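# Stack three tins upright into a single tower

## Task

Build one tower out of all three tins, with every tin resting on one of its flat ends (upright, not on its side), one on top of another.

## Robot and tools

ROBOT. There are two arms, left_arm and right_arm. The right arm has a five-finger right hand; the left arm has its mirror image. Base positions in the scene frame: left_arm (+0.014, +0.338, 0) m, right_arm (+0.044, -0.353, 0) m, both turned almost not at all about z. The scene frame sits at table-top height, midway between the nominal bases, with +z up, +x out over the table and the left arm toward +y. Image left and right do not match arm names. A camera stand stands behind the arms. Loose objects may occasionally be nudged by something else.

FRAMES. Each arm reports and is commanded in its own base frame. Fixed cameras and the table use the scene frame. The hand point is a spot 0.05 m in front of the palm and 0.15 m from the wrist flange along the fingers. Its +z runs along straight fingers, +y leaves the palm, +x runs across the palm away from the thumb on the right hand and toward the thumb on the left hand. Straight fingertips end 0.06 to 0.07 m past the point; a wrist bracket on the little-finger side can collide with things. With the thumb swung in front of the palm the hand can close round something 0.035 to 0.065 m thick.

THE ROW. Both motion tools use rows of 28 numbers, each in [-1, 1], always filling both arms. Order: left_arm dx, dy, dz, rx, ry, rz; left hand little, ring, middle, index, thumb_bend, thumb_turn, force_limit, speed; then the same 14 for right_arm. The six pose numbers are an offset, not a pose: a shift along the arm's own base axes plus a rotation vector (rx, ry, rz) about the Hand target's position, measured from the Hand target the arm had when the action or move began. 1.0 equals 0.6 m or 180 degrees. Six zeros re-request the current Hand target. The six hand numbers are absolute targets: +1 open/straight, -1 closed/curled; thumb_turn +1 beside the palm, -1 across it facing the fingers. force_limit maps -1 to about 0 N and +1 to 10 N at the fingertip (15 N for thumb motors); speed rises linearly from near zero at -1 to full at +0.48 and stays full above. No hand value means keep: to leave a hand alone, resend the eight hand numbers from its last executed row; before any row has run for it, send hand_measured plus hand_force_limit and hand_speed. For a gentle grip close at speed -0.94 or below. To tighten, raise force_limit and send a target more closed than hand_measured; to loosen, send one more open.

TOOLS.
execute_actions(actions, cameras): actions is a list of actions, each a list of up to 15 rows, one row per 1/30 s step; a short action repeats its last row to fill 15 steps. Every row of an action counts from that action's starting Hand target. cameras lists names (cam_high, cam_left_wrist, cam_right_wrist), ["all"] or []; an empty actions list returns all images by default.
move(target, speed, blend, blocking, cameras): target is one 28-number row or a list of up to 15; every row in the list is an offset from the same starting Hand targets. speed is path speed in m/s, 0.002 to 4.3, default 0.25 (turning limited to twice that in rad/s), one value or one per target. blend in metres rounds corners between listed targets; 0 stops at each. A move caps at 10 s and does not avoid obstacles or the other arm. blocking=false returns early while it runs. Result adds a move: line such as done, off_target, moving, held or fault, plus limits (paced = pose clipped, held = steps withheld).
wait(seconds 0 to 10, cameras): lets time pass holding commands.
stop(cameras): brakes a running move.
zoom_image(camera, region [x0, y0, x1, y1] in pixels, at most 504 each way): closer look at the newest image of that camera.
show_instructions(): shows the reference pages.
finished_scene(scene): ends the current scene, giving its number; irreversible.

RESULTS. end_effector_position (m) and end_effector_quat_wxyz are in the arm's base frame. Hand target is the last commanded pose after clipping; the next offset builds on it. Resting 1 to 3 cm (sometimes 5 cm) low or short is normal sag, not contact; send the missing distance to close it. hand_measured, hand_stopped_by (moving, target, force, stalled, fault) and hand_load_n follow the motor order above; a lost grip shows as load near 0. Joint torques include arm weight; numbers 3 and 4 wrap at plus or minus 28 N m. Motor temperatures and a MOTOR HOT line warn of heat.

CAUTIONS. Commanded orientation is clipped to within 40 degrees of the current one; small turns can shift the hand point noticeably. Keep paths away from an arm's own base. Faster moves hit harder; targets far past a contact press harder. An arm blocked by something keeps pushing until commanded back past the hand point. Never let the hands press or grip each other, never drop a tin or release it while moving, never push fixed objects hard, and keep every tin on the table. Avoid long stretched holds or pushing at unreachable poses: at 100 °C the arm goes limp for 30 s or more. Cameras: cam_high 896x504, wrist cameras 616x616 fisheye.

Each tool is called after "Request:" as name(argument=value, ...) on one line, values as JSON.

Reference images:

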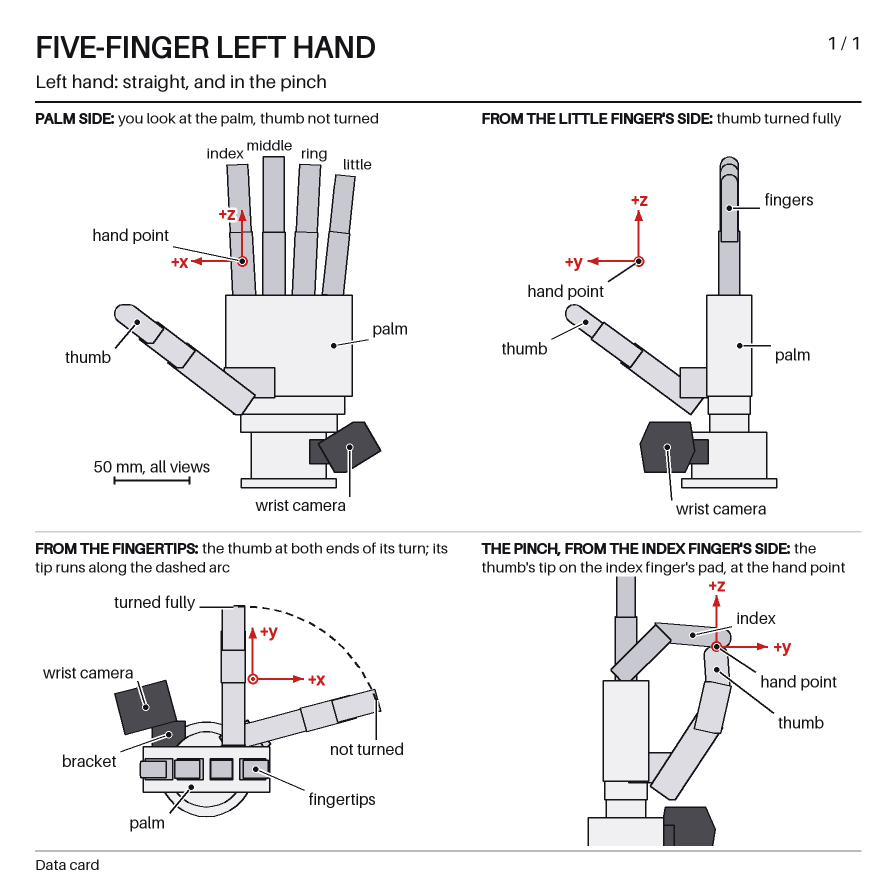

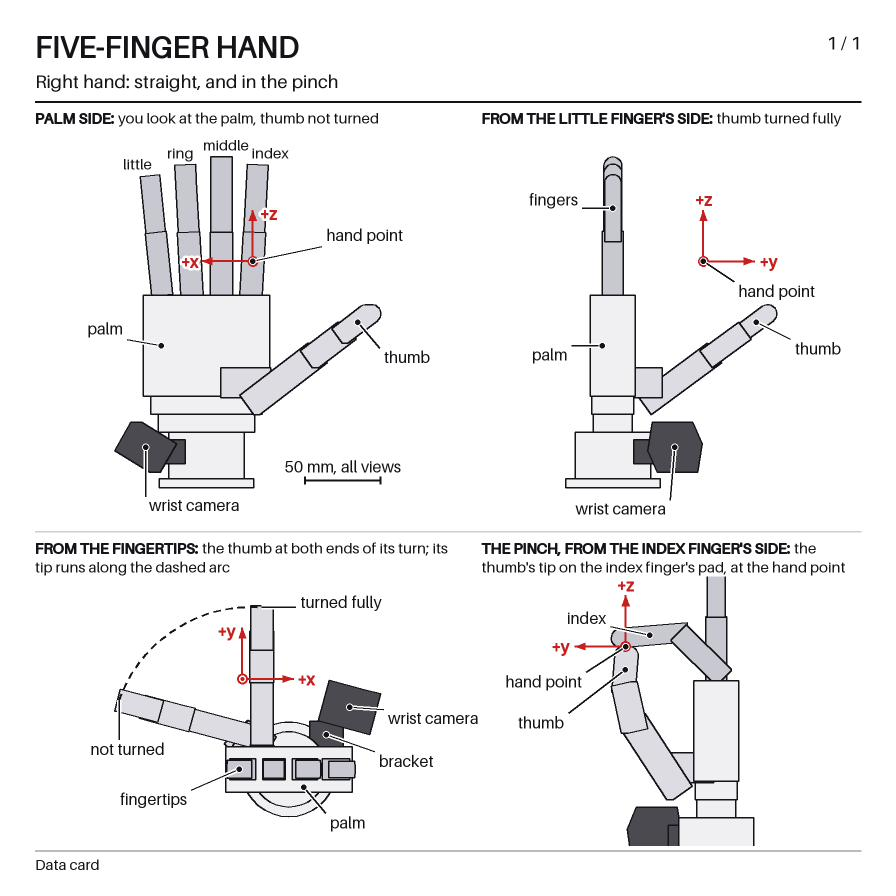

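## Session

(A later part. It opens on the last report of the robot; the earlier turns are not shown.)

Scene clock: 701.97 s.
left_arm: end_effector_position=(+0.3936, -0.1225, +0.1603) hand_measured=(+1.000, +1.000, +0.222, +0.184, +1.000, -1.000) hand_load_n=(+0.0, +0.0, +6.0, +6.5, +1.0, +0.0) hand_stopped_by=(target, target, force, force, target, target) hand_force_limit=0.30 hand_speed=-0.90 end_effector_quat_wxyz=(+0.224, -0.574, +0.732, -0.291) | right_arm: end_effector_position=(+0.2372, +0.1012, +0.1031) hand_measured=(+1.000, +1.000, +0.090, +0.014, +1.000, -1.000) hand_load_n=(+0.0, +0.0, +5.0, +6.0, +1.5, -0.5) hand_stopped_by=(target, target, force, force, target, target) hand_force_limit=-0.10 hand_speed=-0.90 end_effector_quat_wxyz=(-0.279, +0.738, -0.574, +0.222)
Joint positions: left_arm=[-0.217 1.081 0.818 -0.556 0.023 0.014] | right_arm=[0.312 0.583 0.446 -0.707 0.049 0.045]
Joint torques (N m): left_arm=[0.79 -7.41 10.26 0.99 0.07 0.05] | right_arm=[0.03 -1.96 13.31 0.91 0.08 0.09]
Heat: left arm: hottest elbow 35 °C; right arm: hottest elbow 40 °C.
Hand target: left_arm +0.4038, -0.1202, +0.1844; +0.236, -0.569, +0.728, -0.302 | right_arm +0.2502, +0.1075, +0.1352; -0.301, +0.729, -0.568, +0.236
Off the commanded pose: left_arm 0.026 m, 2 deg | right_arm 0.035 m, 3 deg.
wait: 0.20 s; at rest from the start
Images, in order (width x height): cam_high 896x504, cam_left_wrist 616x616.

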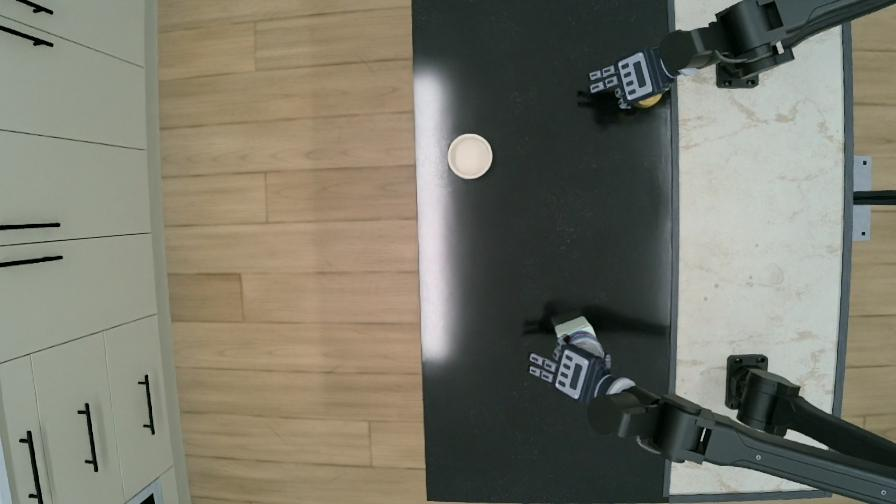

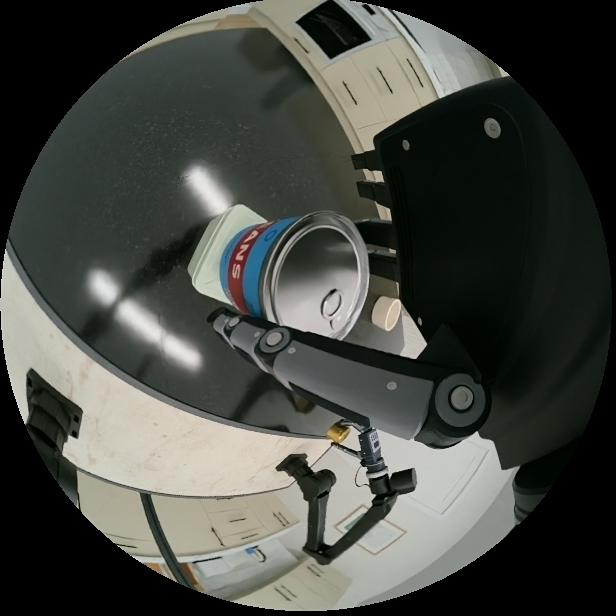

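Request:
move(target=[-0.009,0.000,-0.051,0,0,0,1,1,0.0,0.0,1,-1,0.3,-0.9,0,0,0,0,0,0,1,1,0.0,0.0,1,-1,-0.1,-0.9], speed=0.05, cameras=["cam_high","cam_left_wrist"])

Request:
zoom_image(camera="cam_high", region=[545, 305, 635, 395])

Request:
zoom_image(camera="cam_left_wrist", region=[150, 180, 400, 430])

Scene clock: 712.57 s.
left_arm: end_effector_position=(+0.3989, -0.1235, +0.1598) hand_measured=(+1.000, +1.000, +0.222, +0.184, +1.000, -1.000) hand_load_n=(+0.0, +0.0, +4.5, +5.5, +1.0, +0.5) hand_stopped_by=(target, target, force, force, target, target) hand_force_limit=0.30 hand_speed=-0.90 end_effector_quat_wxyz=(+0.234, -0.570, +0.727, -0.303) | right_arm: end_effector_position=(+0.2372, +0.1012, +0.1031) hand_measured=(+1.000, +1.000, +0.090, +0.014, +1.000, -1.000) hand_load_n=(+0.5, +0.0, +5.5, +6.5, +1.5, +0.0) hand_stopped_by=(target, target, force, force, target, target) hand_force_limit=-0.10 hand_speed=-0.90 end_effector_quat_wxyz=(-0.279, +0.738, -0.574, +0.222)
Joint positions: left_arm=[-0.217 1.078 0.802 -0.509 0.023 0.016] | right_arm=[0.312 0.583 0.446 -0.707 0.049 0.045]
Joint torques (N m): left_arm=[0.62 -6.18 6.16 2.69 -0.01 0.01] | right_arm=[0.15 -1.96 13.24 0.94 0.1 0.1]
Heat: left arm: hottest elbow 36 °C; right arm: hottest elbow 40 °C.
Hand target: left_arm +0.3985, -0.1202, +0.1540; +0.236, -0.569, +0.728, -0.302 | right_arm +0.2502, +0.1075, +0.1352; -0.301, +0.729, -0.568, +0.236
Off the commanded pose: left_arm 0.007 m, 0 deg | right_arm 0.035 m, 3 deg.
move: off_target (right_arm)
Images, in order (width x height): cam_high 896x504, cam_left_wrist 616x616.

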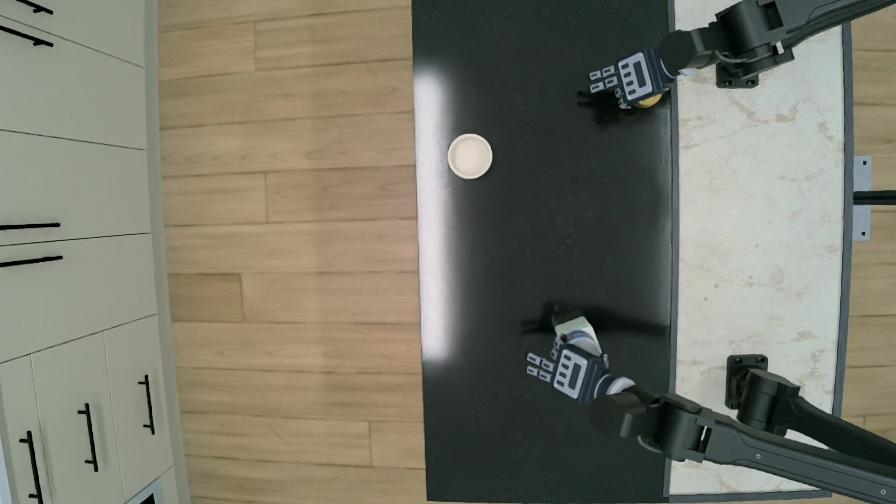

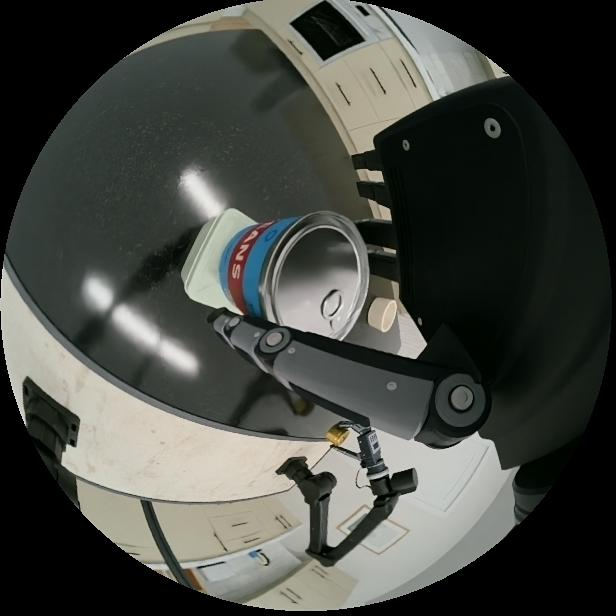

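Scaled by 5.600.

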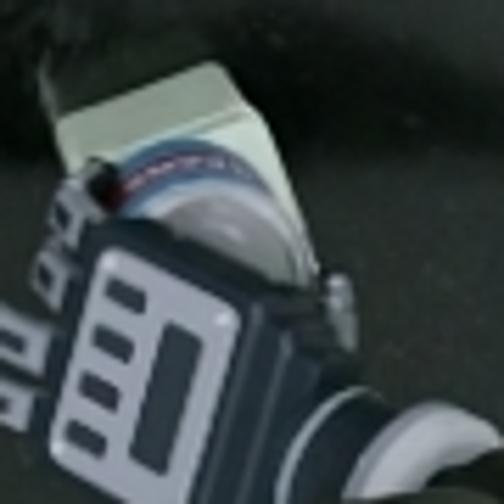

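Scaled by 2.016 from the camera's 616x616 image, which has a finer 880x880 frame.

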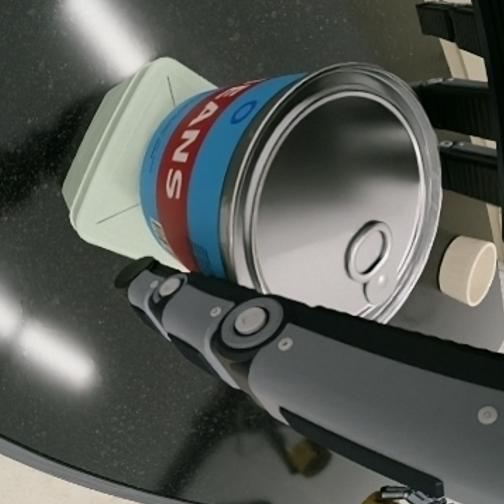

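Request:
move(target=[0,0,0.004,0,0,0,1,1,1,1,1,-1,0.3,-0.85,0,0,0,0,0,0,1,1,0.0,0.0,1,-1,-0.1,-0.9], speed=0.05, cameras=["cam_high","cam_left_wrist"])

Request:
zoom_image(camera="cam_high", region=[545, 305, 635, 395])

Request:
zoom_image(camera="cam_left_wrist", region=[150, 180, 400, 430])

Scene clock: 726.67 s.
left_arm: end_effector_position=(+0.3948, -0.1226, +0.1533) hand_measured=(+1.000, +1.000, +1.000, +1.000, +1.000, -1.000) hand_load_n=(+0.0, +0.0, +0.0, +0.0, +0.0, +0.0) hand_stopped_by=(target, target, target, target, target, target) hand_force_limit=0.30 hand_speed=-0.85 end_effector_quat_wxyz=(+0.230, -0.571, +0.729, -0.298) | right_arm: end_effector_position=(+0.2372, +0.1012, +0.1031) hand_measured=(+1.000, +1.000, +0.090, +0.014, +1.000, -1.000) hand_load_n=(+0.0, +0.0, +5.5, +6.5, +1.0, -0.5) hand_stopped_by=(target, target, force, force, target, target) hand_force_limit=-0.10 hand_speed=-0.90 end_effector_quat_wxyz=(-0.279, +0.738, -0.574, +0.222)
Joint positions: left_arm=[-0.217 1.078 0.789 -0.509 0.023 0.016] | right_arm=[0.312 0.583 0.446 -0.707 0.049 0.045]
Joint torques (N m): left_arm=[0.62 -6.42 7.36 2.37 0 0.01] | right_arm=[0.5 -2.08 13.22 1.03 0.09 0.1]
Heat: left arm: hottest elbow 34 °C; right arm: hottest elbow 40 °C.
Hand target: left_arm +0.3984, -0.1202, +0.1563; +0.236, -0.569, +0.728, -0.302 | right_arm +0.2502, +0.1075, +0.1352; -0.301, +0.729, -0.568, +0.236
Off the commanded pose: left_arm 0.005 m, 1 deg | right_arm 0.035 m, 3 deg.
move: off_target (right_arm)
Images, in order (width x height): cam_high 896x504, cam_left_wrist 616x616.

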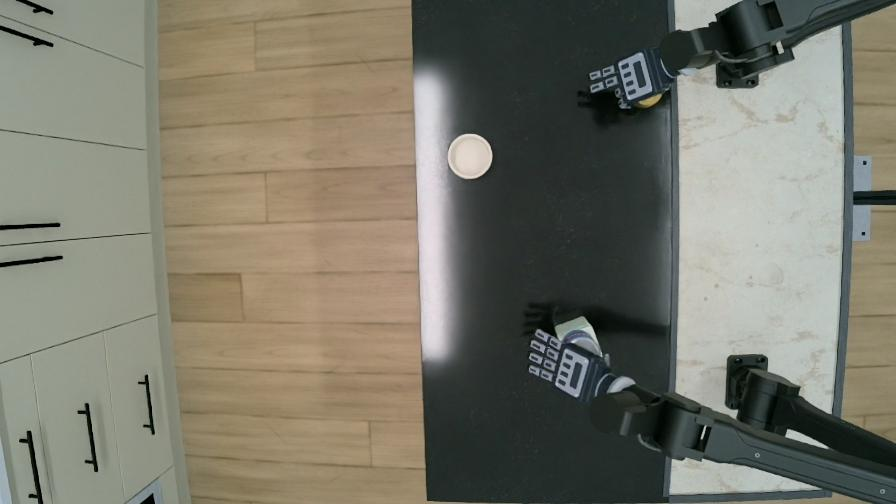

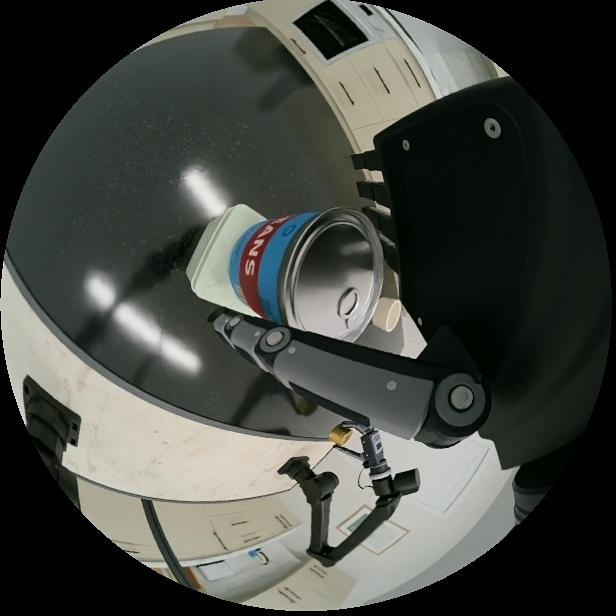

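Scaled by 5.600.

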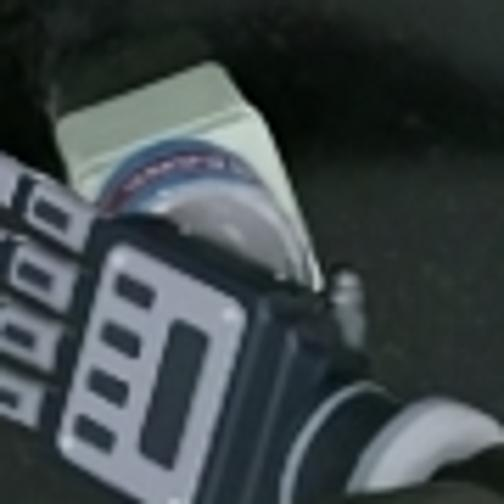

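Scaled by 2.016 from the camera's 616x616 image, which has a finer 880x880 frame.

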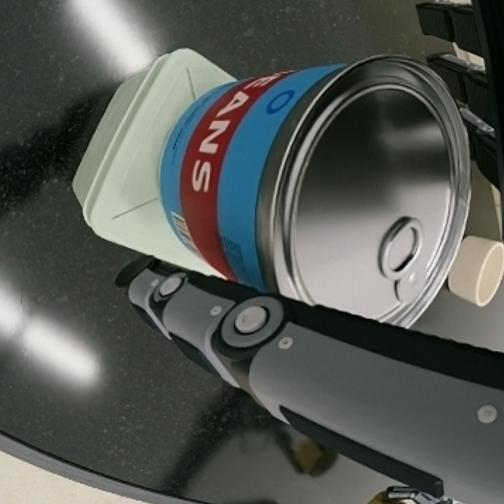

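Request:
move(target=[[-0.010,0.004,0.15,0,0,0,1,1,1,1,1,-1,0.3,-0.85,0,0,0,0,0,0,1,1,0.0,0.0,1,-1,-0.1,-0.9],[-0.22,0.10,0.18,0,0,0,1,1,1,1,1,-1,0.3,-0.85,0,0,0,0,0,0,1,1,0.0,0.0,1,-1,-0.1,-0.9]], speed=[0.06,0.2], cameras=["cam_high","cam_left_wrist"])

Request:
zoom_image(camera="cam_high", region=[545, 305, 635, 395])

Scene clock: 747.97 s.
left_arm: end_effector_position=(+0.2683, -0.0615, +0.2659) hand_measured=(+1.000, +1.000, +1.000, +1.000, +1.000, -1.000) hand_load_n=(+0.0, +0.0, +0.0, +0.0, +0.0, +0.0) hand_stopped_by=(target, target, target, target, target, target) hand_force_limit=0.30 hand_speed=-0.85 end_effector_quat_wxyz=(+0.239, -0.569, +0.725, -0.305) | right_arm: end_effector_position=(+0.2372, +0.1012, +0.1031) hand_measured=(+1.000, +1.000, +0.090, +0.014, +1.000, -1.000) hand_load_n=(+0.0, +0.0, +5.5, +6.5, +1.5, -0.5) hand_stopped_by=(target, target, force, force, target, target) hand_force_limit=-0.10 hand_speed=-0.90 end_effector_quat_wxyz=(-0.279, +0.738, -0.574, +0.222)
Joint positions: left_arm=[-0.044 0.636 0.865 -1.013 0.14 0.137] | right_arm=[0.312 0.583 0.446 -0.707 0.049 0.045]
Joint torques (N m): left_arm=[0.5 0.44 7.43 1.51 0.25 0] | right_arm=[0.38 -1.44 13.24 0.99 0.09 0.09]
Heat: left arm: hottest elbow 34 °C; right arm: hottest elbow 41 °C.
Hand target: left_arm +0.2664, -0.0602, +0.2643; +0.236, -0.569, +0.728, -0.302 | right_arm +0.2502, +0.1075, +0.1352; -0.301, +0.729, -0.568, +0.236
Off the commanded pose: left_arm 0.003 m, 1 deg | right_arm 0.035 m, 3 deg.
move: off_target (right_arm)
Images, in order (width x height): cam_high 896x504, cam_left_wrist 616x616.

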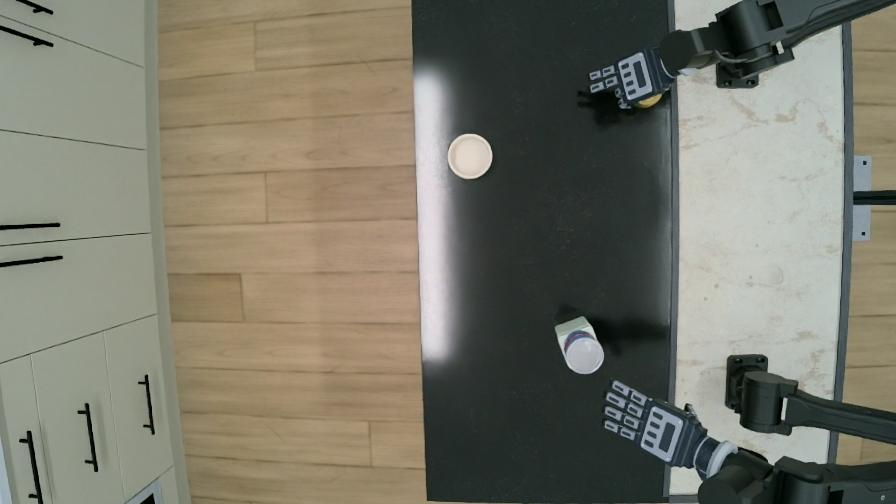

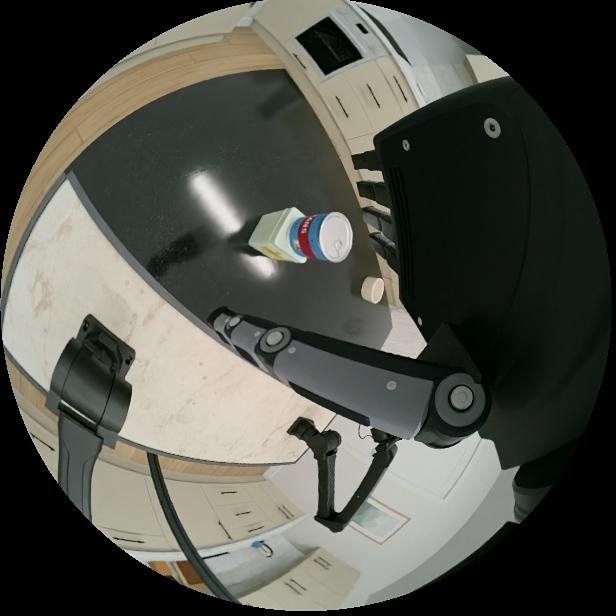

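Scaled by 5.600.

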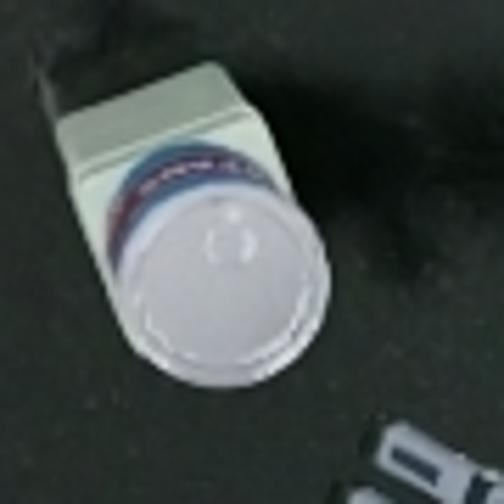

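Request:
move(target=[[0,0,0,0,0,0,1,1,1,1,1,-1,0.3,-0.85,0.0,0.15,0.05,0,0,0.07,1,1,0.0,0.0,1,-1,-0.1,-0.9],[0,0,0,0,0,0,1,1,1,1,1,-1,0.3,-0.85,0.0,0.4625,0.05,0,0,0.2333,1,1,0.0,0.0,1,-1,-0.1,-0.9]], speed=0.15, blend=0.03, cameras=["cam_high","cam_right_wrist"])

Scene clock: 760.40 s.
left_arm: end_effector_position=(+0.2683, -0.0615, +0.2658) hand_measured=(+1.000, +1.000, +1.000, +1.000, +1.000, -1.000) hand_load_n=(+0.0, +0.0, +0.0, +0.0, +0.0, +0.0) hand_stopped_by=(target, target, target, target, target, target) hand_force_limit=0.30 hand_speed=-0.85 end_effector_quat_wxyz=(+0.239, -0.569, +0.725, -0.305) | right_arm: end_effector_position=(+0.2358, +0.3614, +0.1368) hand_measured=(+1.000, +1.000, +0.090, +0.014, +1.000, -1.000) hand_load_n=(+0.0, +0.0, +5.0, +6.5, +1.5, -0.5) hand_stopped_by=(target, target, force, force, target, target) hand_force_limit=-0.10 hand_speed=-0.90 end_effector_quat_wxyz=(-0.334, +0.894, -0.281, +0.102)
Joint positions: left_arm=[-0.044 0.636 0.865 -1.013 0.14 0.138] | right_arm=[0.909 1.184 0.842 -0.516 -0.04 -0.037]
Joint torques (N m): left_arm=[0.56 0.38 7.45 1.48 0.25 0.02] | right_arm=[-0.15 -8.06 12.78 1.89 -0.3 -0.08]
Heat: left arm: hottest elbow 33 °C; right arm: hottest elbow 41 °C.
Hand target: left_arm +0.2664, -0.0602, +0.2643; +0.236, -0.569, +0.728, -0.301 | right_arm +0.2503, +0.3849, +0.1652; -0.366, +0.884, -0.269, +0.112
Off the commanded pose: left_arm 0.003 m, 1 deg | right_arm 0.040 m, 4 deg.
move: off_target (right_arm)
Images, in order (width x height): cam_high 896x504, cam_right_wrist 616x616.

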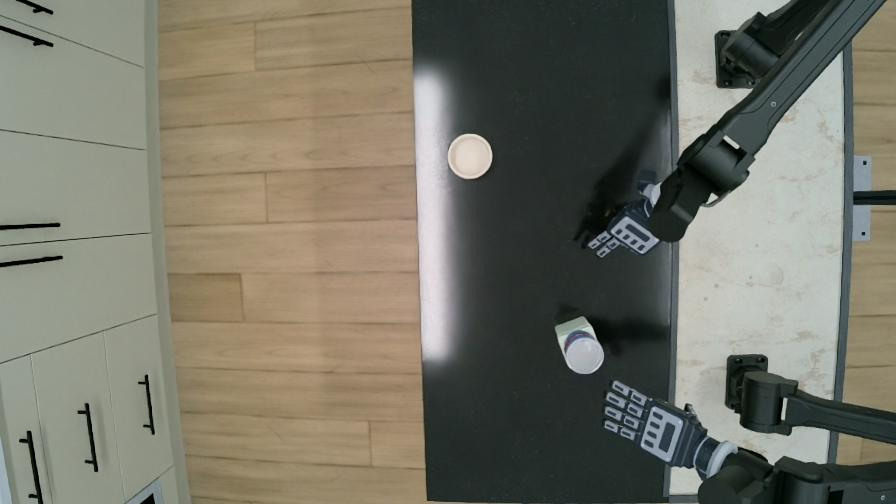

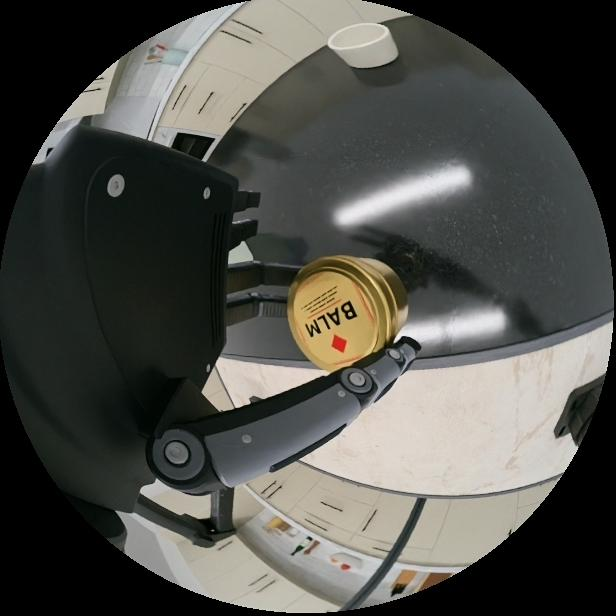

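Request:
move(target=[0,0,0,0,0,0,1,1,1,1,1,-1,0.3,-0.85,-0.005,0,-0.16,0,0,0,1,1,0.0,0.0,1,-1,-0.1,-0.9], speed=0.08)

Scene clock: 764.40 s.
left_arm: end_effector_position=(+0.2683, -0.0615, +0.2658) hand_measured=(+1.000, +1.000, +1.000, +1.000, +1.000, -1.000) hand_load_n=(+0.0, +0.0, +0.0, +0.0, +0.0, +0.0) hand_stopped_by=(target, target, target, target, target, target) hand_force_limit=0.30 hand_speed=-0.85 end_effector_quat_wxyz=(+0.239, -0.569, +0.725, -0.305) | right_arm: end_effector_position=(+0.2487, +0.3805, +0.0712) hand_measured=(+1.000, +1.000, +0.090, +0.014, +1.000, -1.000) hand_load_n=(+0.0, +0.0, +5.5, +6.5, +1.5, -0.5) hand_stopped_by=(target, target, force, force, target, target) hand_force_limit=-0.10 hand_speed=-0.90 end_effector_quat_wxyz=(-0.361, +0.884, -0.276, +0.111)
Joint positions: left_arm=[-0.044 0.636 0.865 -1.013 0.14 0.138] | right_arm=[0.913 1.312 0.734 -0.218 -0.04 -0.037]
Joint torques (N m): left_arm=[0.5 0.44 7.43 1.51 0.25 0.01] | right_arm=[0.56 -8.82 7.39 2.19 -0.1 -0.04]
Heat: left arm: hottest elbow 33 °C; right arm: hottest elbow 40 °C.
Hand target: left_arm +0.2664, -0.0602, +0.2643; +0.236, -0.569, +0.728, -0.301 | right_arm +0.2474, +0.3850, +0.0693; -0.366, +0.884, -0.269, +0.112
Off the commanded pose: left_arm 0.003 m, 1 deg | right_arm 0.005 m, 1 deg.
move: done

Request:
move(target=[0,0,0,0,0,0,1,1,1,1,1,-1,0.3,-0.85,0,0,-0.03,0,0,0,1,1,0.0,0.0,1,-1,-0.1,-0.9], speed=0.04, cameras=["cam_right_wrist","cam_high"])

Request:
zoom_image(camera="cam_right_wrist", region=[230, 200, 480, 450])

Scene clock: 769.23 s.
left_arm: end_effector_position=(+0.2683, -0.0615, +0.2658) hand_measured=(+1.000, +1.000, +1.000, +1.000, +1.000, -1.000) hand_load_n=(+0.0, +0.5, +0.0, +0.0, +0.0, +0.0) hand_stopped_by=(target, target, target, target, target, target) hand_force_limit=0.30 hand_speed=-0.85 end_effector_quat_wxyz=(+0.239, -0.569, +0.725, -0.305) | right_arm: end_effector_position=(+0.2492, +0.3811, +0.0545) hand_measured=(+1.000, +1.000, +0.090, +0.014, +1.000, -1.000) hand_load_n=(+0.0, +0.0, +5.0, +6.5, +1.0, +0.0) hand_stopped_by=(target, target, force, force, target, target) hand_force_limit=-0.10 hand_speed=-0.90 end_effector_quat_wxyz=(-0.362, +0.883, -0.275, +0.111)
Joint positions: left_arm=[-0.044 0.636 0.865 -1.013 0.14 0.138] | right_arm=[0.913 1.345 0.709 -0.158 -0.04 -0.037]
Joint torques (N m): left_arm=[0.56 0.44 7.45 1.51 0.26 0] | right_arm=[0.5 -8.88 7.01 2.22 -0.09 -0.03]
Heat: left arm: hottest elbow 33 °C; right arm: hottest elbow 40 °C.
Hand target: left_arm +0.2664, -0.0602, +0.2643; +0.236, -0.569, +0.728, -0.301 | right_arm +0.2474, +0.3850, +0.0513; -0.366, +0.884, -0.269, +0.112
Off the commanded pose: left_arm 0.003 m, 1 deg | right_arm 0.005 m, 1 deg.
move: done
Images, in order (width x height): cam_high 896x504, cam_right_wrist 616x616.

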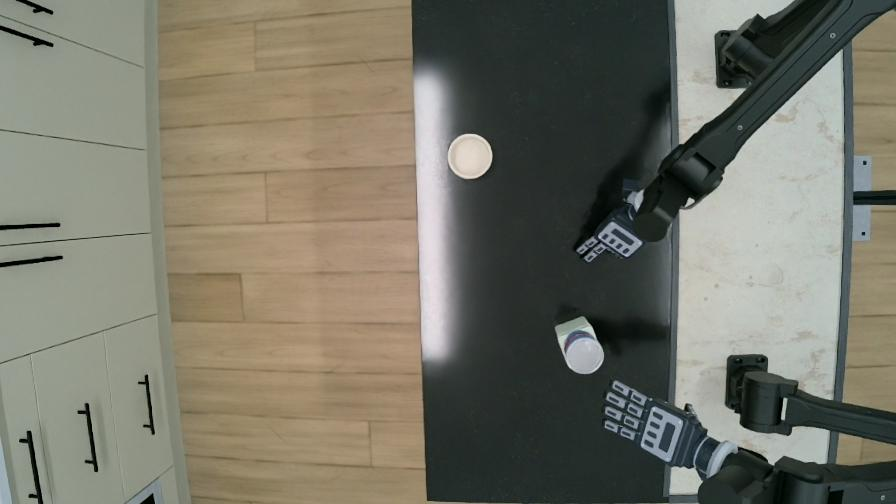

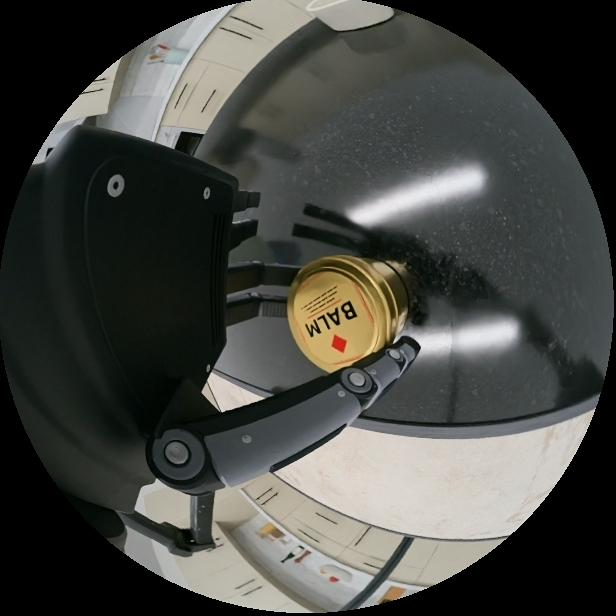

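Scaled by 2.016 from the camera's 616x616 image, which has a finer 880x880 frame.

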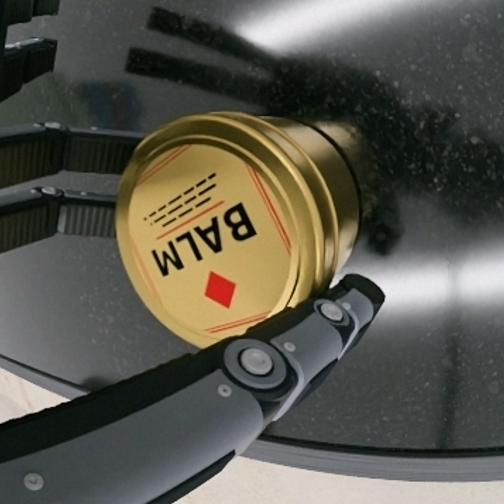

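Request:
move(target=[0,0,0,0,0,0,1,1,1,1,1,-1,0.3,-0.85,0,0,-0.013,0,0,0,1,1,0.0,0.0,1,-1,-0.1,-0.9], speed=0.03)

Request:
zoom_image(camera="cam_right_wrist", region=[230, 200, 480, 450])

Scene clock: 772.73 s.
left_arm: end_effector_position=(+0.2683, -0.0615, +0.2658) hand_measured=(+1.000, +1.000, +1.000, +1.000, +1.000, -1.000) hand_load_n=(+0.0, +0.0, +0.0, +0.0, +0.0, +0.0) hand_stopped_by=(target, target, target, target, target, target) hand_force_limit=0.30 hand_speed=-0.85 end_effector_quat_wxyz=(+0.239, -0.569, +0.725, -0.305) | right_arm: end_effector_position=(+0.2506, +0.3832, +0.0517) hand_measured=(+1.000, +1.000, +0.090, +0.014, +1.000, -1.000) hand_load_n=(+0.0, +0.0, +5.0, +6.0, +1.5, +0.0) hand_stopped_by=(target, target, force, force, target, target) hand_force_limit=-0.10 hand_speed=-0.90 end_effector_quat_wxyz=(-0.367, +0.881, -0.275, +0.113)
Joint positions: left_arm=[-0.044 0.636 0.865 -1.013 0.14 0.138] | right_arm=[0.913 1.354 0.703 -0.132 -0.04 -0.037]
Joint torques (N m): left_arm=[0.5 0.44 7.42 1.48 0.25 0.01] | right_arm=[0.5 -7.59 6.72 2.14 -0.13 -0.05]
Heat: left arm: hottest elbow 33 °C; right arm: hottest elbow 39 °C.
Hand target: left_arm +0.2664, -0.0602, +0.2643; +0.236, -0.569, +0.728, -0.301 | right_arm +0.2472, +0.3849, +0.0434; -0.366, +0.884, -0.269, +0.112
Off the commanded pose: left_arm 0.003 m, 1 deg | right_arm 0.009 m, 1 deg.
move: done

Scaled by 2.016 from the camera's 616x616 image, which has a finer 880x880 frame.
This view is cut from an older image: the scene may have changed since it was taken.

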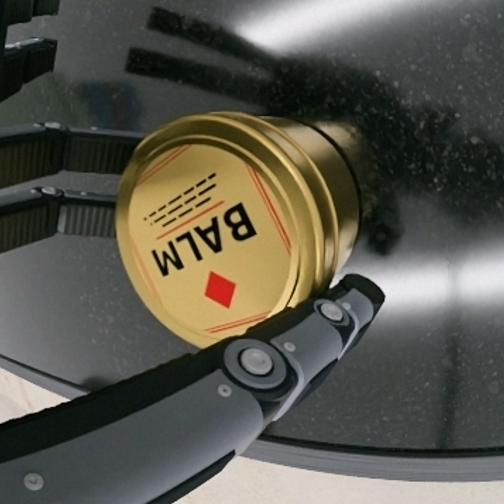

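Request:
move(target=[0,0,0,0,0,0,1,1,1,1,1,-1,0.3,-0.85,0,0,0.01,0,0,0,1,1,1,1,1,-1,-0.1,-0.85], speed=0.04, cameras=["cam_right_wrist"])

Scene clock: 778.00 s.
left_arm: end_effector_position=(+0.2683, -0.0615, +0.2658) hand_measured=(+1.000, +1.000, +1.000, +1.000, +1.000, -1.000) hand_load_n=(+0.0, +0.0, -0.5, -0.5, +0.0, +0.0) hand_stopped_by=(target, target, target, target, target, target) hand_force_limit=0.30 hand_speed=-0.85 end_effector_quat_wxyz=(+0.239, -0.569, +0.725, -0.305) | right_arm: end_effector_position=(+0.2506, +0.3832, +0.0517) hand_measured=(+1.000, +1.000, +1.000, +1.000, +1.000, -1.000) hand_load_n=(+0.0, +0.0, +0.0, -0.5, +0.0, +0.0) hand_stopped_by=(target, target, target, target, target, target) hand_force_limit=-0.10 hand_speed=-0.85 end_effector_quat_wxyz=(-0.367, +0.881, -0.275, +0.113)
Joint positions: left_arm=[-0.044 0.636 0.865 -1.013 0.14 0.138] | right_arm=[0.913 1.354 0.703 -0.132 -0.04 -0.037]
Joint torques (N m): left_arm=[0.5 0.44 7.41 1.48 0.25 0.01] | right_arm=[0.38 -9.05 7.35 1.43 -0.12 -0.02]
Heat: left arm: hottest elbow 33 °C; right arm: hottest elbow 39 °C.
Hand target: left_arm +0.2664, -0.0602, +0.2643; +0.236, -0.569, +0.728, -0.301 | right_arm +0.2472, +0.3849, +0.0494; -0.366, +0.884, -0.269, +0.112
Off the commanded pose: left_arm 0.003 m, 1 deg | right_arm 0.004 m, 1 deg.
move: done
Images, in order (width x height): cam_right_wrist 616x616.

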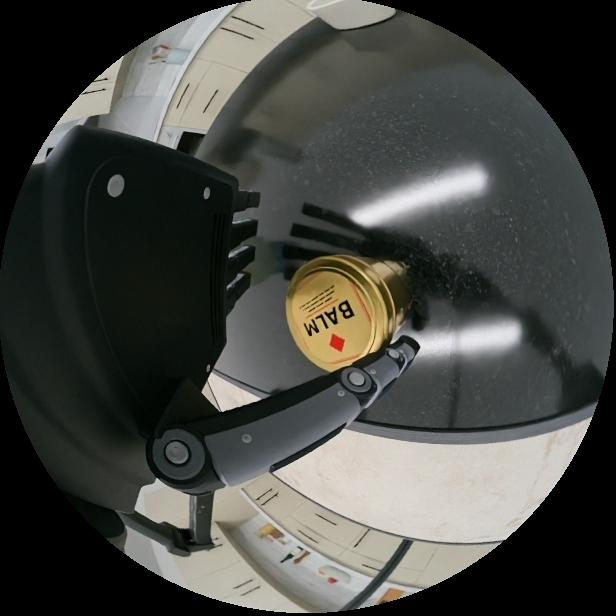

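Request:
move(target=[[0,0,0,0,0,0,1,1,1,1,1,-1,0.3,-0.85,-0.009,-0.012,0.18,0,0,0,1,1,1,1,1,-1,-0.1,-0.85],[0.0,-0.233,-0.107,0,0,-0.189,1,1,1,1,1,-1,0.3,-0.85,-0.05,-0.55,0.25,0,0,-0.2333,1,1,1,1,1,-1,-0.1,-0.85]], speed=[0.1,0.25], blend=0.02, cameras=["cam_high"])

Request:
zoom_image(camera="cam_high", region=[590, 200, 680, 290])

Scene clock: 791.33 s.
left_arm: end_effector_position=(+0.2625, -0.1969, +0.2004) hand_measured=(+1.000, +1.000, +1.000, +1.000, +1.000, -1.000) hand_load_n=(+0.0, +0.0, +0.0, +0.0, +0.0, +0.0) hand_stopped_by=(target, target, target, target, target, target) hand_force_limit=0.30 hand_speed=-0.85 end_effector_quat_wxyz=(+0.134, -0.338, +0.862, -0.353) | right_arm: end_effector_position=(+0.2202, +0.0555, +0.1999) hand_measured=(+1.000, +1.000, +1.000, +1.000, +1.000, -1.000) hand_load_n=(+0.0, +0.0, +0.0, +0.0, +0.0, +0.0) hand_stopped_by=(target, target, target, target, target, target) hand_force_limit=-0.10 hand_speed=-0.85 end_effector_quat_wxyz=(-0.304, +0.725, -0.570, +0.238)
Joint positions: left_arm=[-0.444 0.83 0.777 -0.782 0.269 0.274] | right_arm=[0.022 0.441 0.647 -0.996 -0.155 -0.152]
Joint torques (N m): left_arm=[-0.21 -1.96 7.45 2.7 0.3 0.02] | right_arm=[-0.21 -0.03 9.07 0.96 -0.42 -0.11]
Heat: left arm: hottest elbow 33 °C; right arm: hottest elbow 38 °C.
Hand target: left_arm +0.2665, -0.1999, +0.2001; +0.138, -0.331, +0.862, -0.357 | right_arm +0.2173, +0.0549, +0.1995; -0.302, +0.728, -0.568, +0.236
Off the commanded pose: left_arm 0.005 m, 1 deg | right_arm 0.003 m, 1 deg.
move: done
Images, in order (width x height): cam_high 896x504.

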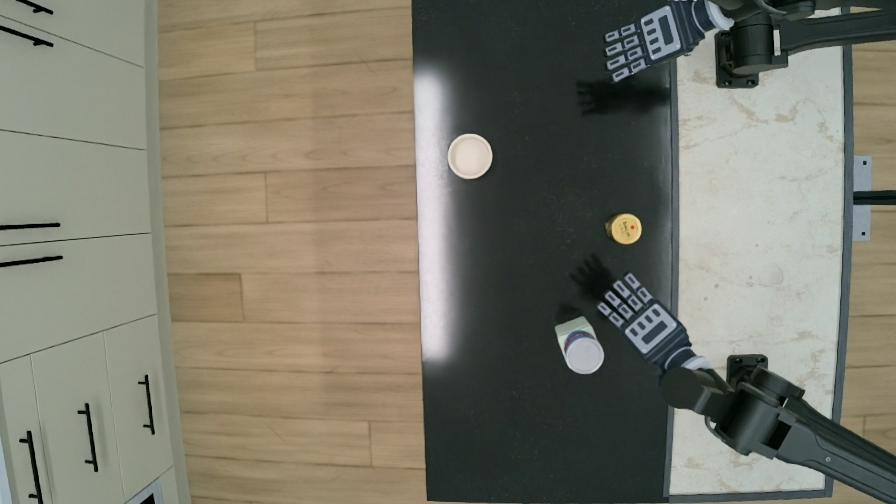

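Scaled by 5.600.

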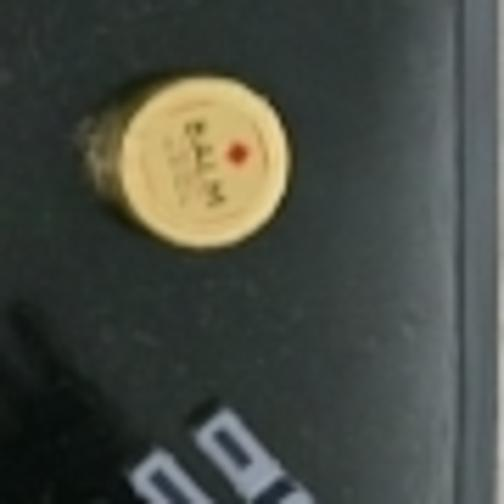

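Request:
move(target=[[0.0268,-0.2447,-0.13,0,0,0,1,1,1,1,1,-1,-0.3,-0.85,0,0,0,0,0,0,1,1,1,1,1,-1,-0.1,-0.85],[0.0268,-0.2447,-0.205,0,0,0,1,1,1,1,1,-1,-0.3,-0.85,0,0,0,0,0,0,1,1,1,1,1,-1,-0.1,-0.85]], speed=[0.2,0.1], blend=0.02, cameras=["cam_high","cam_left_wrist"])

Request:
zoom_image(camera="cam_high", region=[590, 180, 680, 270])

Scene clock: 804.23 s.
left_arm: end_effector_position=(+0.2796, -0.3425, +0.0778) hand_measured=(+1.000, +1.000, +1.000, +1.000, +1.000, -1.000) hand_load_n=(+0.0, +0.0, +0.0, +0.0, +0.0, +0.0) hand_stopped_by=(target, target, target, target, target, target) hand_force_limit=-0.30 hand_speed=-0.85 end_effector_quat_wxyz=(+0.136, -0.328, +0.866, -0.352) | right_arm: end_effector_position=(+0.2202, +0.0555, +0.1999) hand_measured=(+1.000, +1.000, +1.000, +1.000, +1.000, -1.000) hand_load_n=(+0.0, +0.0, +0.0, +0.0, +0.0, +0.0) hand_stopped_by=(target, target, target, target, target, target) hand_force_limit=-0.10 hand_speed=-0.85 end_effector_quat_wxyz=(-0.304, +0.725, -0.570, +0.238)
Joint positions: left_arm=[-0.81 1.263 0.711 -0.244 0.02 0.028] | right_arm=[0.022 0.441 0.647 -0.996 -0.155 -0.153]
Joint torques (N m): left_arm=[-0.09 -7.24 6.58 2.76 -0.12 -0.18] | right_arm=[-0.38 -0.21 9.02 0.98 -0.41 -0.11]
Heat: left arm: hottest elbow 33 °C; right arm: hottest elbow 37 °C.
Hand target: left_arm +0.2825, -0.3468, +0.0772; +0.138, -0.331, +0.862, -0.358 | right_arm +0.2173, +0.0549, +0.1995; -0.302, +0.728, -0.568, +0.236
Off the commanded pose: left_arm 0.005 m, 1 deg | right_arm 0.003 m, 1 deg.
move: done
Images, in order (width x height): cam_high 896x504, cam_left_wrist 616x616.

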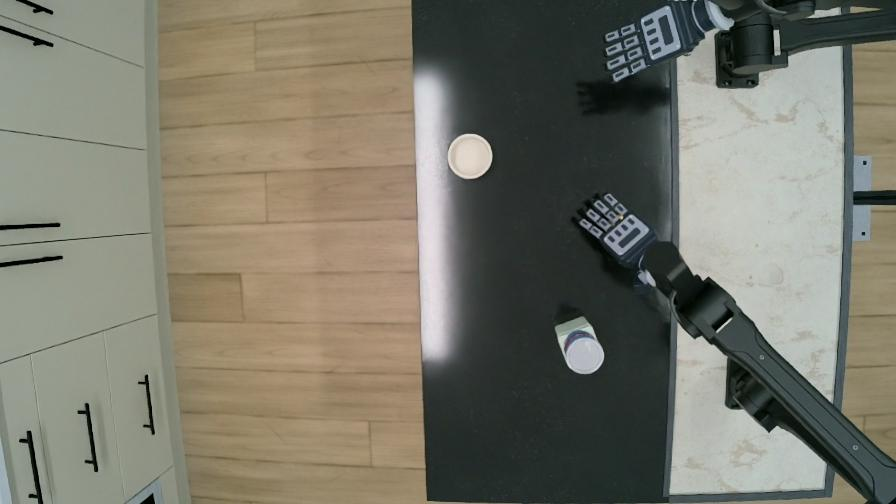

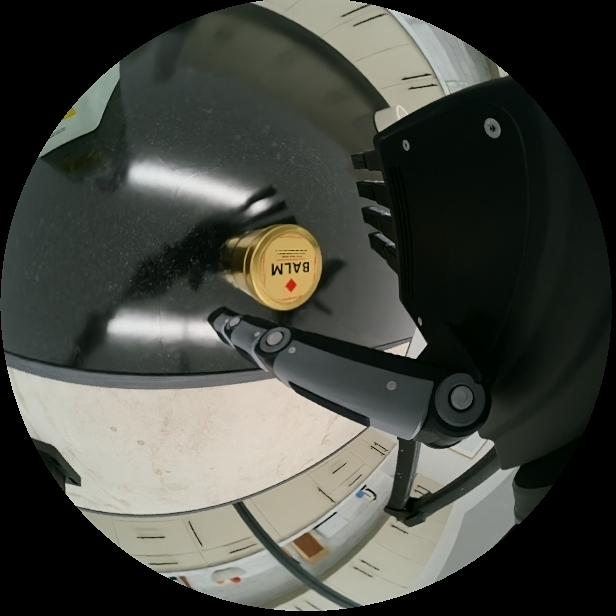

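Scaled by 5.600.

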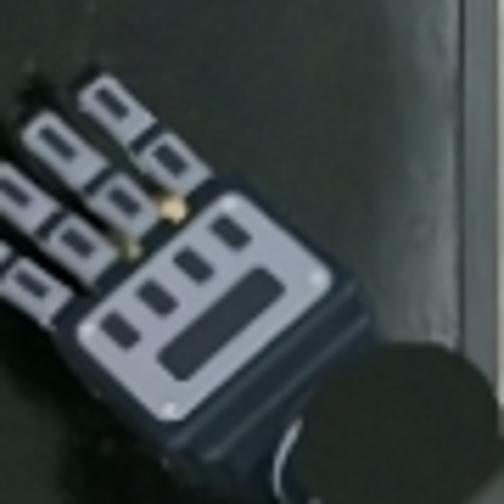

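Request:
move(target=[-0.003,-0.003,-0.0435,0,0,0,1,1,1,1,1,-1,-0.3,-0.85,0,0,0,0,0,0,1,1,1,1,1,-1,-0.1,-0.85], speed=0.08, cameras=["cam_left_wrist"])

Scene clock: 812.57 s.
left_arm: end_effector_position=(+0.2802, -0.3438, +0.0532) hand_measured=(+1.000, +1.000, +1.000, +1.000, +1.000, -1.000) hand_load_n=(+0.0, +0.0, +0.0, -0.5, +0.0, +0.0) hand_stopped_by=(target, target, target, target, target, target) hand_force_limit=-0.30 hand_speed=-0.85 end_effector_quat_wxyz=(+0.138, -0.330, +0.864, -0.354) | right_arm: end_effector_position=(+0.2202, +0.0555, +0.1999) hand_measured=(+1.000, +1.000, +1.000, +1.000, +1.000, -1.000) hand_load_n=(+0.0, +0.0, +0.0, +0.0, +0.0, +0.0) hand_stopped_by=(target, target, target, target, target, target) hand_force_limit=-0.10 hand_speed=-0.85 end_effector_quat_wxyz=(-0.304, +0.725, -0.570, +0.238)
Joint positions: left_arm=[-0.813 1.312 0.675 -0.155 0.015 0.023] | right_arm=[0.022 0.441 0.647 -0.996 -0.155 -0.153]
Joint torques (N m): left_arm=[-0.5 -7.41 6.15 2.8 -0.13 -0.17] | right_arm=[-0.26 0.26 9.14 0.98 -0.41 -0.08]
Heat: left arm: hottest elbow 33 °C; right arm: hottest elbow 37 °C.
Hand target: left_arm +0.2807, -0.3487, +0.0512; +0.138, -0.331, +0.862, -0.358 | right_arm +0.2173, +0.0549, +0.1995; -0.302, +0.728, -0.568, +0.236
Off the commanded pose: left_arm 0.005 m, 1 deg | right_arm 0.003 m, 1 deg.
move: done
Images, in order (width x height): cam_left_wrist 616x616.

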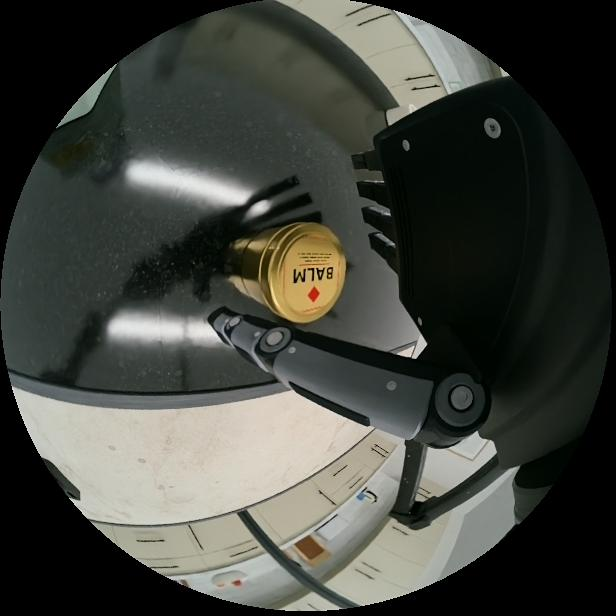

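Request:
move(target=[0,0,0,0,0,0,1,1,-0.1,-0.1,1,-1,0.0,-0.9,0,0,0,0,0,0,1,1,1,1,1,-1,-0.1,-0.85], speed=0.08)

Request:
wait(seconds=1, cameras=["cam_left_wrist"])

Scene clock: 825.07 s.
left_arm: end_effector_position=(+0.2803, -0.3438, +0.0532) hand_measured=(+1.000, +1.000, +0.034, +0.024, +1.000, -1.000) hand_load_n=(+0.0, +0.0, +6.0, +6.5, +2.0, +0.5) hand_stopped_by=(target, target, force, force, target, target) hand_force_limit=0.00 hand_speed=-0.90 end_effector_quat_wxyz=(+0.138, -0.330, +0.864, -0.354) | right_arm: end_effector_position=(+0.2202, +0.0555, +0.1999) hand_measured=(+1.000, +1.000, +1.000, +1.000, +1.000, -1.000) hand_load_n=(+0.0, -0.5, +0.0, -0.5, +0.0, +0.0) hand_stopped_by=(target, target, target, target, target, target) hand_force_limit=-0.10 hand_speed=-0.85 end_effector_quat_wxyz=(-0.304, +0.725, -0.570, +0.238)
Joint positions: left_arm=[-0.813 1.312 0.675 -0.155 0.015 0.022] | right_arm=[0.022 0.441 0.647 -0.996 -0.155 -0.153]
Joint torques (N m): left_arm=[-0.56 -7.41 6.12 2.8 -0.11 -0.17] | right_arm=[-0.56 -0.09 9.17 1.06 -0.42 -0.11]
Heat: left arm: hottest elbow 32 °C; right arm: hottest elbow 37 °C.
Hand target: left_arm +0.2807, -0.3487, +0.0512; +0.138, -0.331, +0.862, -0.358 | right_arm +0.2173, +0.0549, +0.1995; -0.302, +0.728, -0.568, +0.236
Off the commanded pose: left_arm 0.005 m, 1 deg | right_arm 0.003 m, 1 deg.
move: done

Scene clock: 826.07 s.
left_arm: end_effector_position=(+0.2803, -0.3438, +0.0532) hand_measured=(+1.000, +1.000, +0.034, +0.024, +1.000, -1.000) hand_load_n=(+0.0, +0.0, +6.0, +6.0, +2.0, +0.5) hand_stopped_by=(target, target, force, force, target, target) hand_force_limit=0.00 hand_speed=-0.90 end_effector_quat_wxyz=(+0.138, -0.330, +0.864, -0.354) | right_arm: end_effector_position=(+0.2202, +0.0555, +0.1999) hand_measured=(+1.000, +1.000, +1.000, +1.000, +1.000, -1.000) hand_load_n=(+0.0, +0.0, +0.0, +0.0, +0.0, +0.0) hand_stopped_by=(target, target, target, target, target, target) hand_force_limit=-0.10 hand_speed=-0.85 end_effector_quat_wxyz=(-0.304, +0.725, -0.570, +0.238)
Joint positions: left_arm=[-0.813 1.312 0.675 -0.155 0.015 0.022] | right_arm=[0.022 0.441 0.647 -0.996 -0.155 -0.153]
Joint torques (N m): left_arm=[-0.44 -7.3 6.13 2.8 -0.12 -0.17] | right_arm=[-0.85 -0.09 9.14 0.84 -0.4 -0.09]
Heat: left arm: hottest elbow 32 °C; right arm: hottest elbow 37 °C.
Hand target: left_arm +0.2807, -0.3487, +0.0512; +0.138, -0.331, +0.862, -0.358 | right_arm +0.2173, +0.0549, +0.1995; -0.302, +0.728, -0.568, +0.236
Off the commanded pose: left_arm 0.005 m, 1 deg | right_arm 0.003 m, 1 deg.
wait: 1.00 s; at rest by 0.17 s
Images, in order (width x height): cam_left_wrist 616x616.

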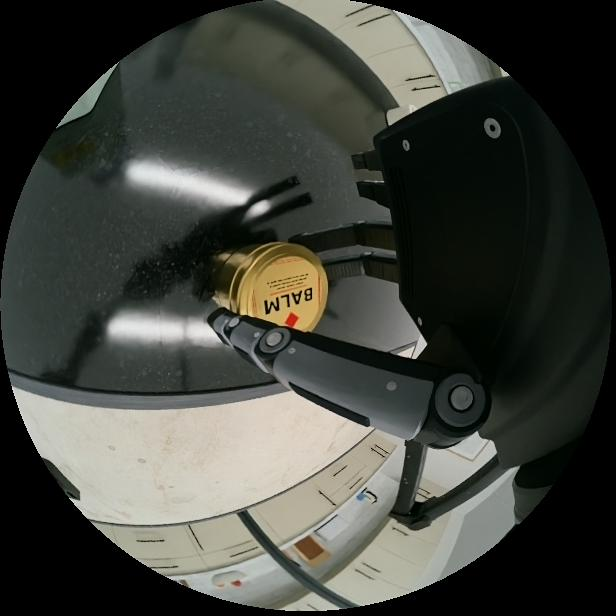

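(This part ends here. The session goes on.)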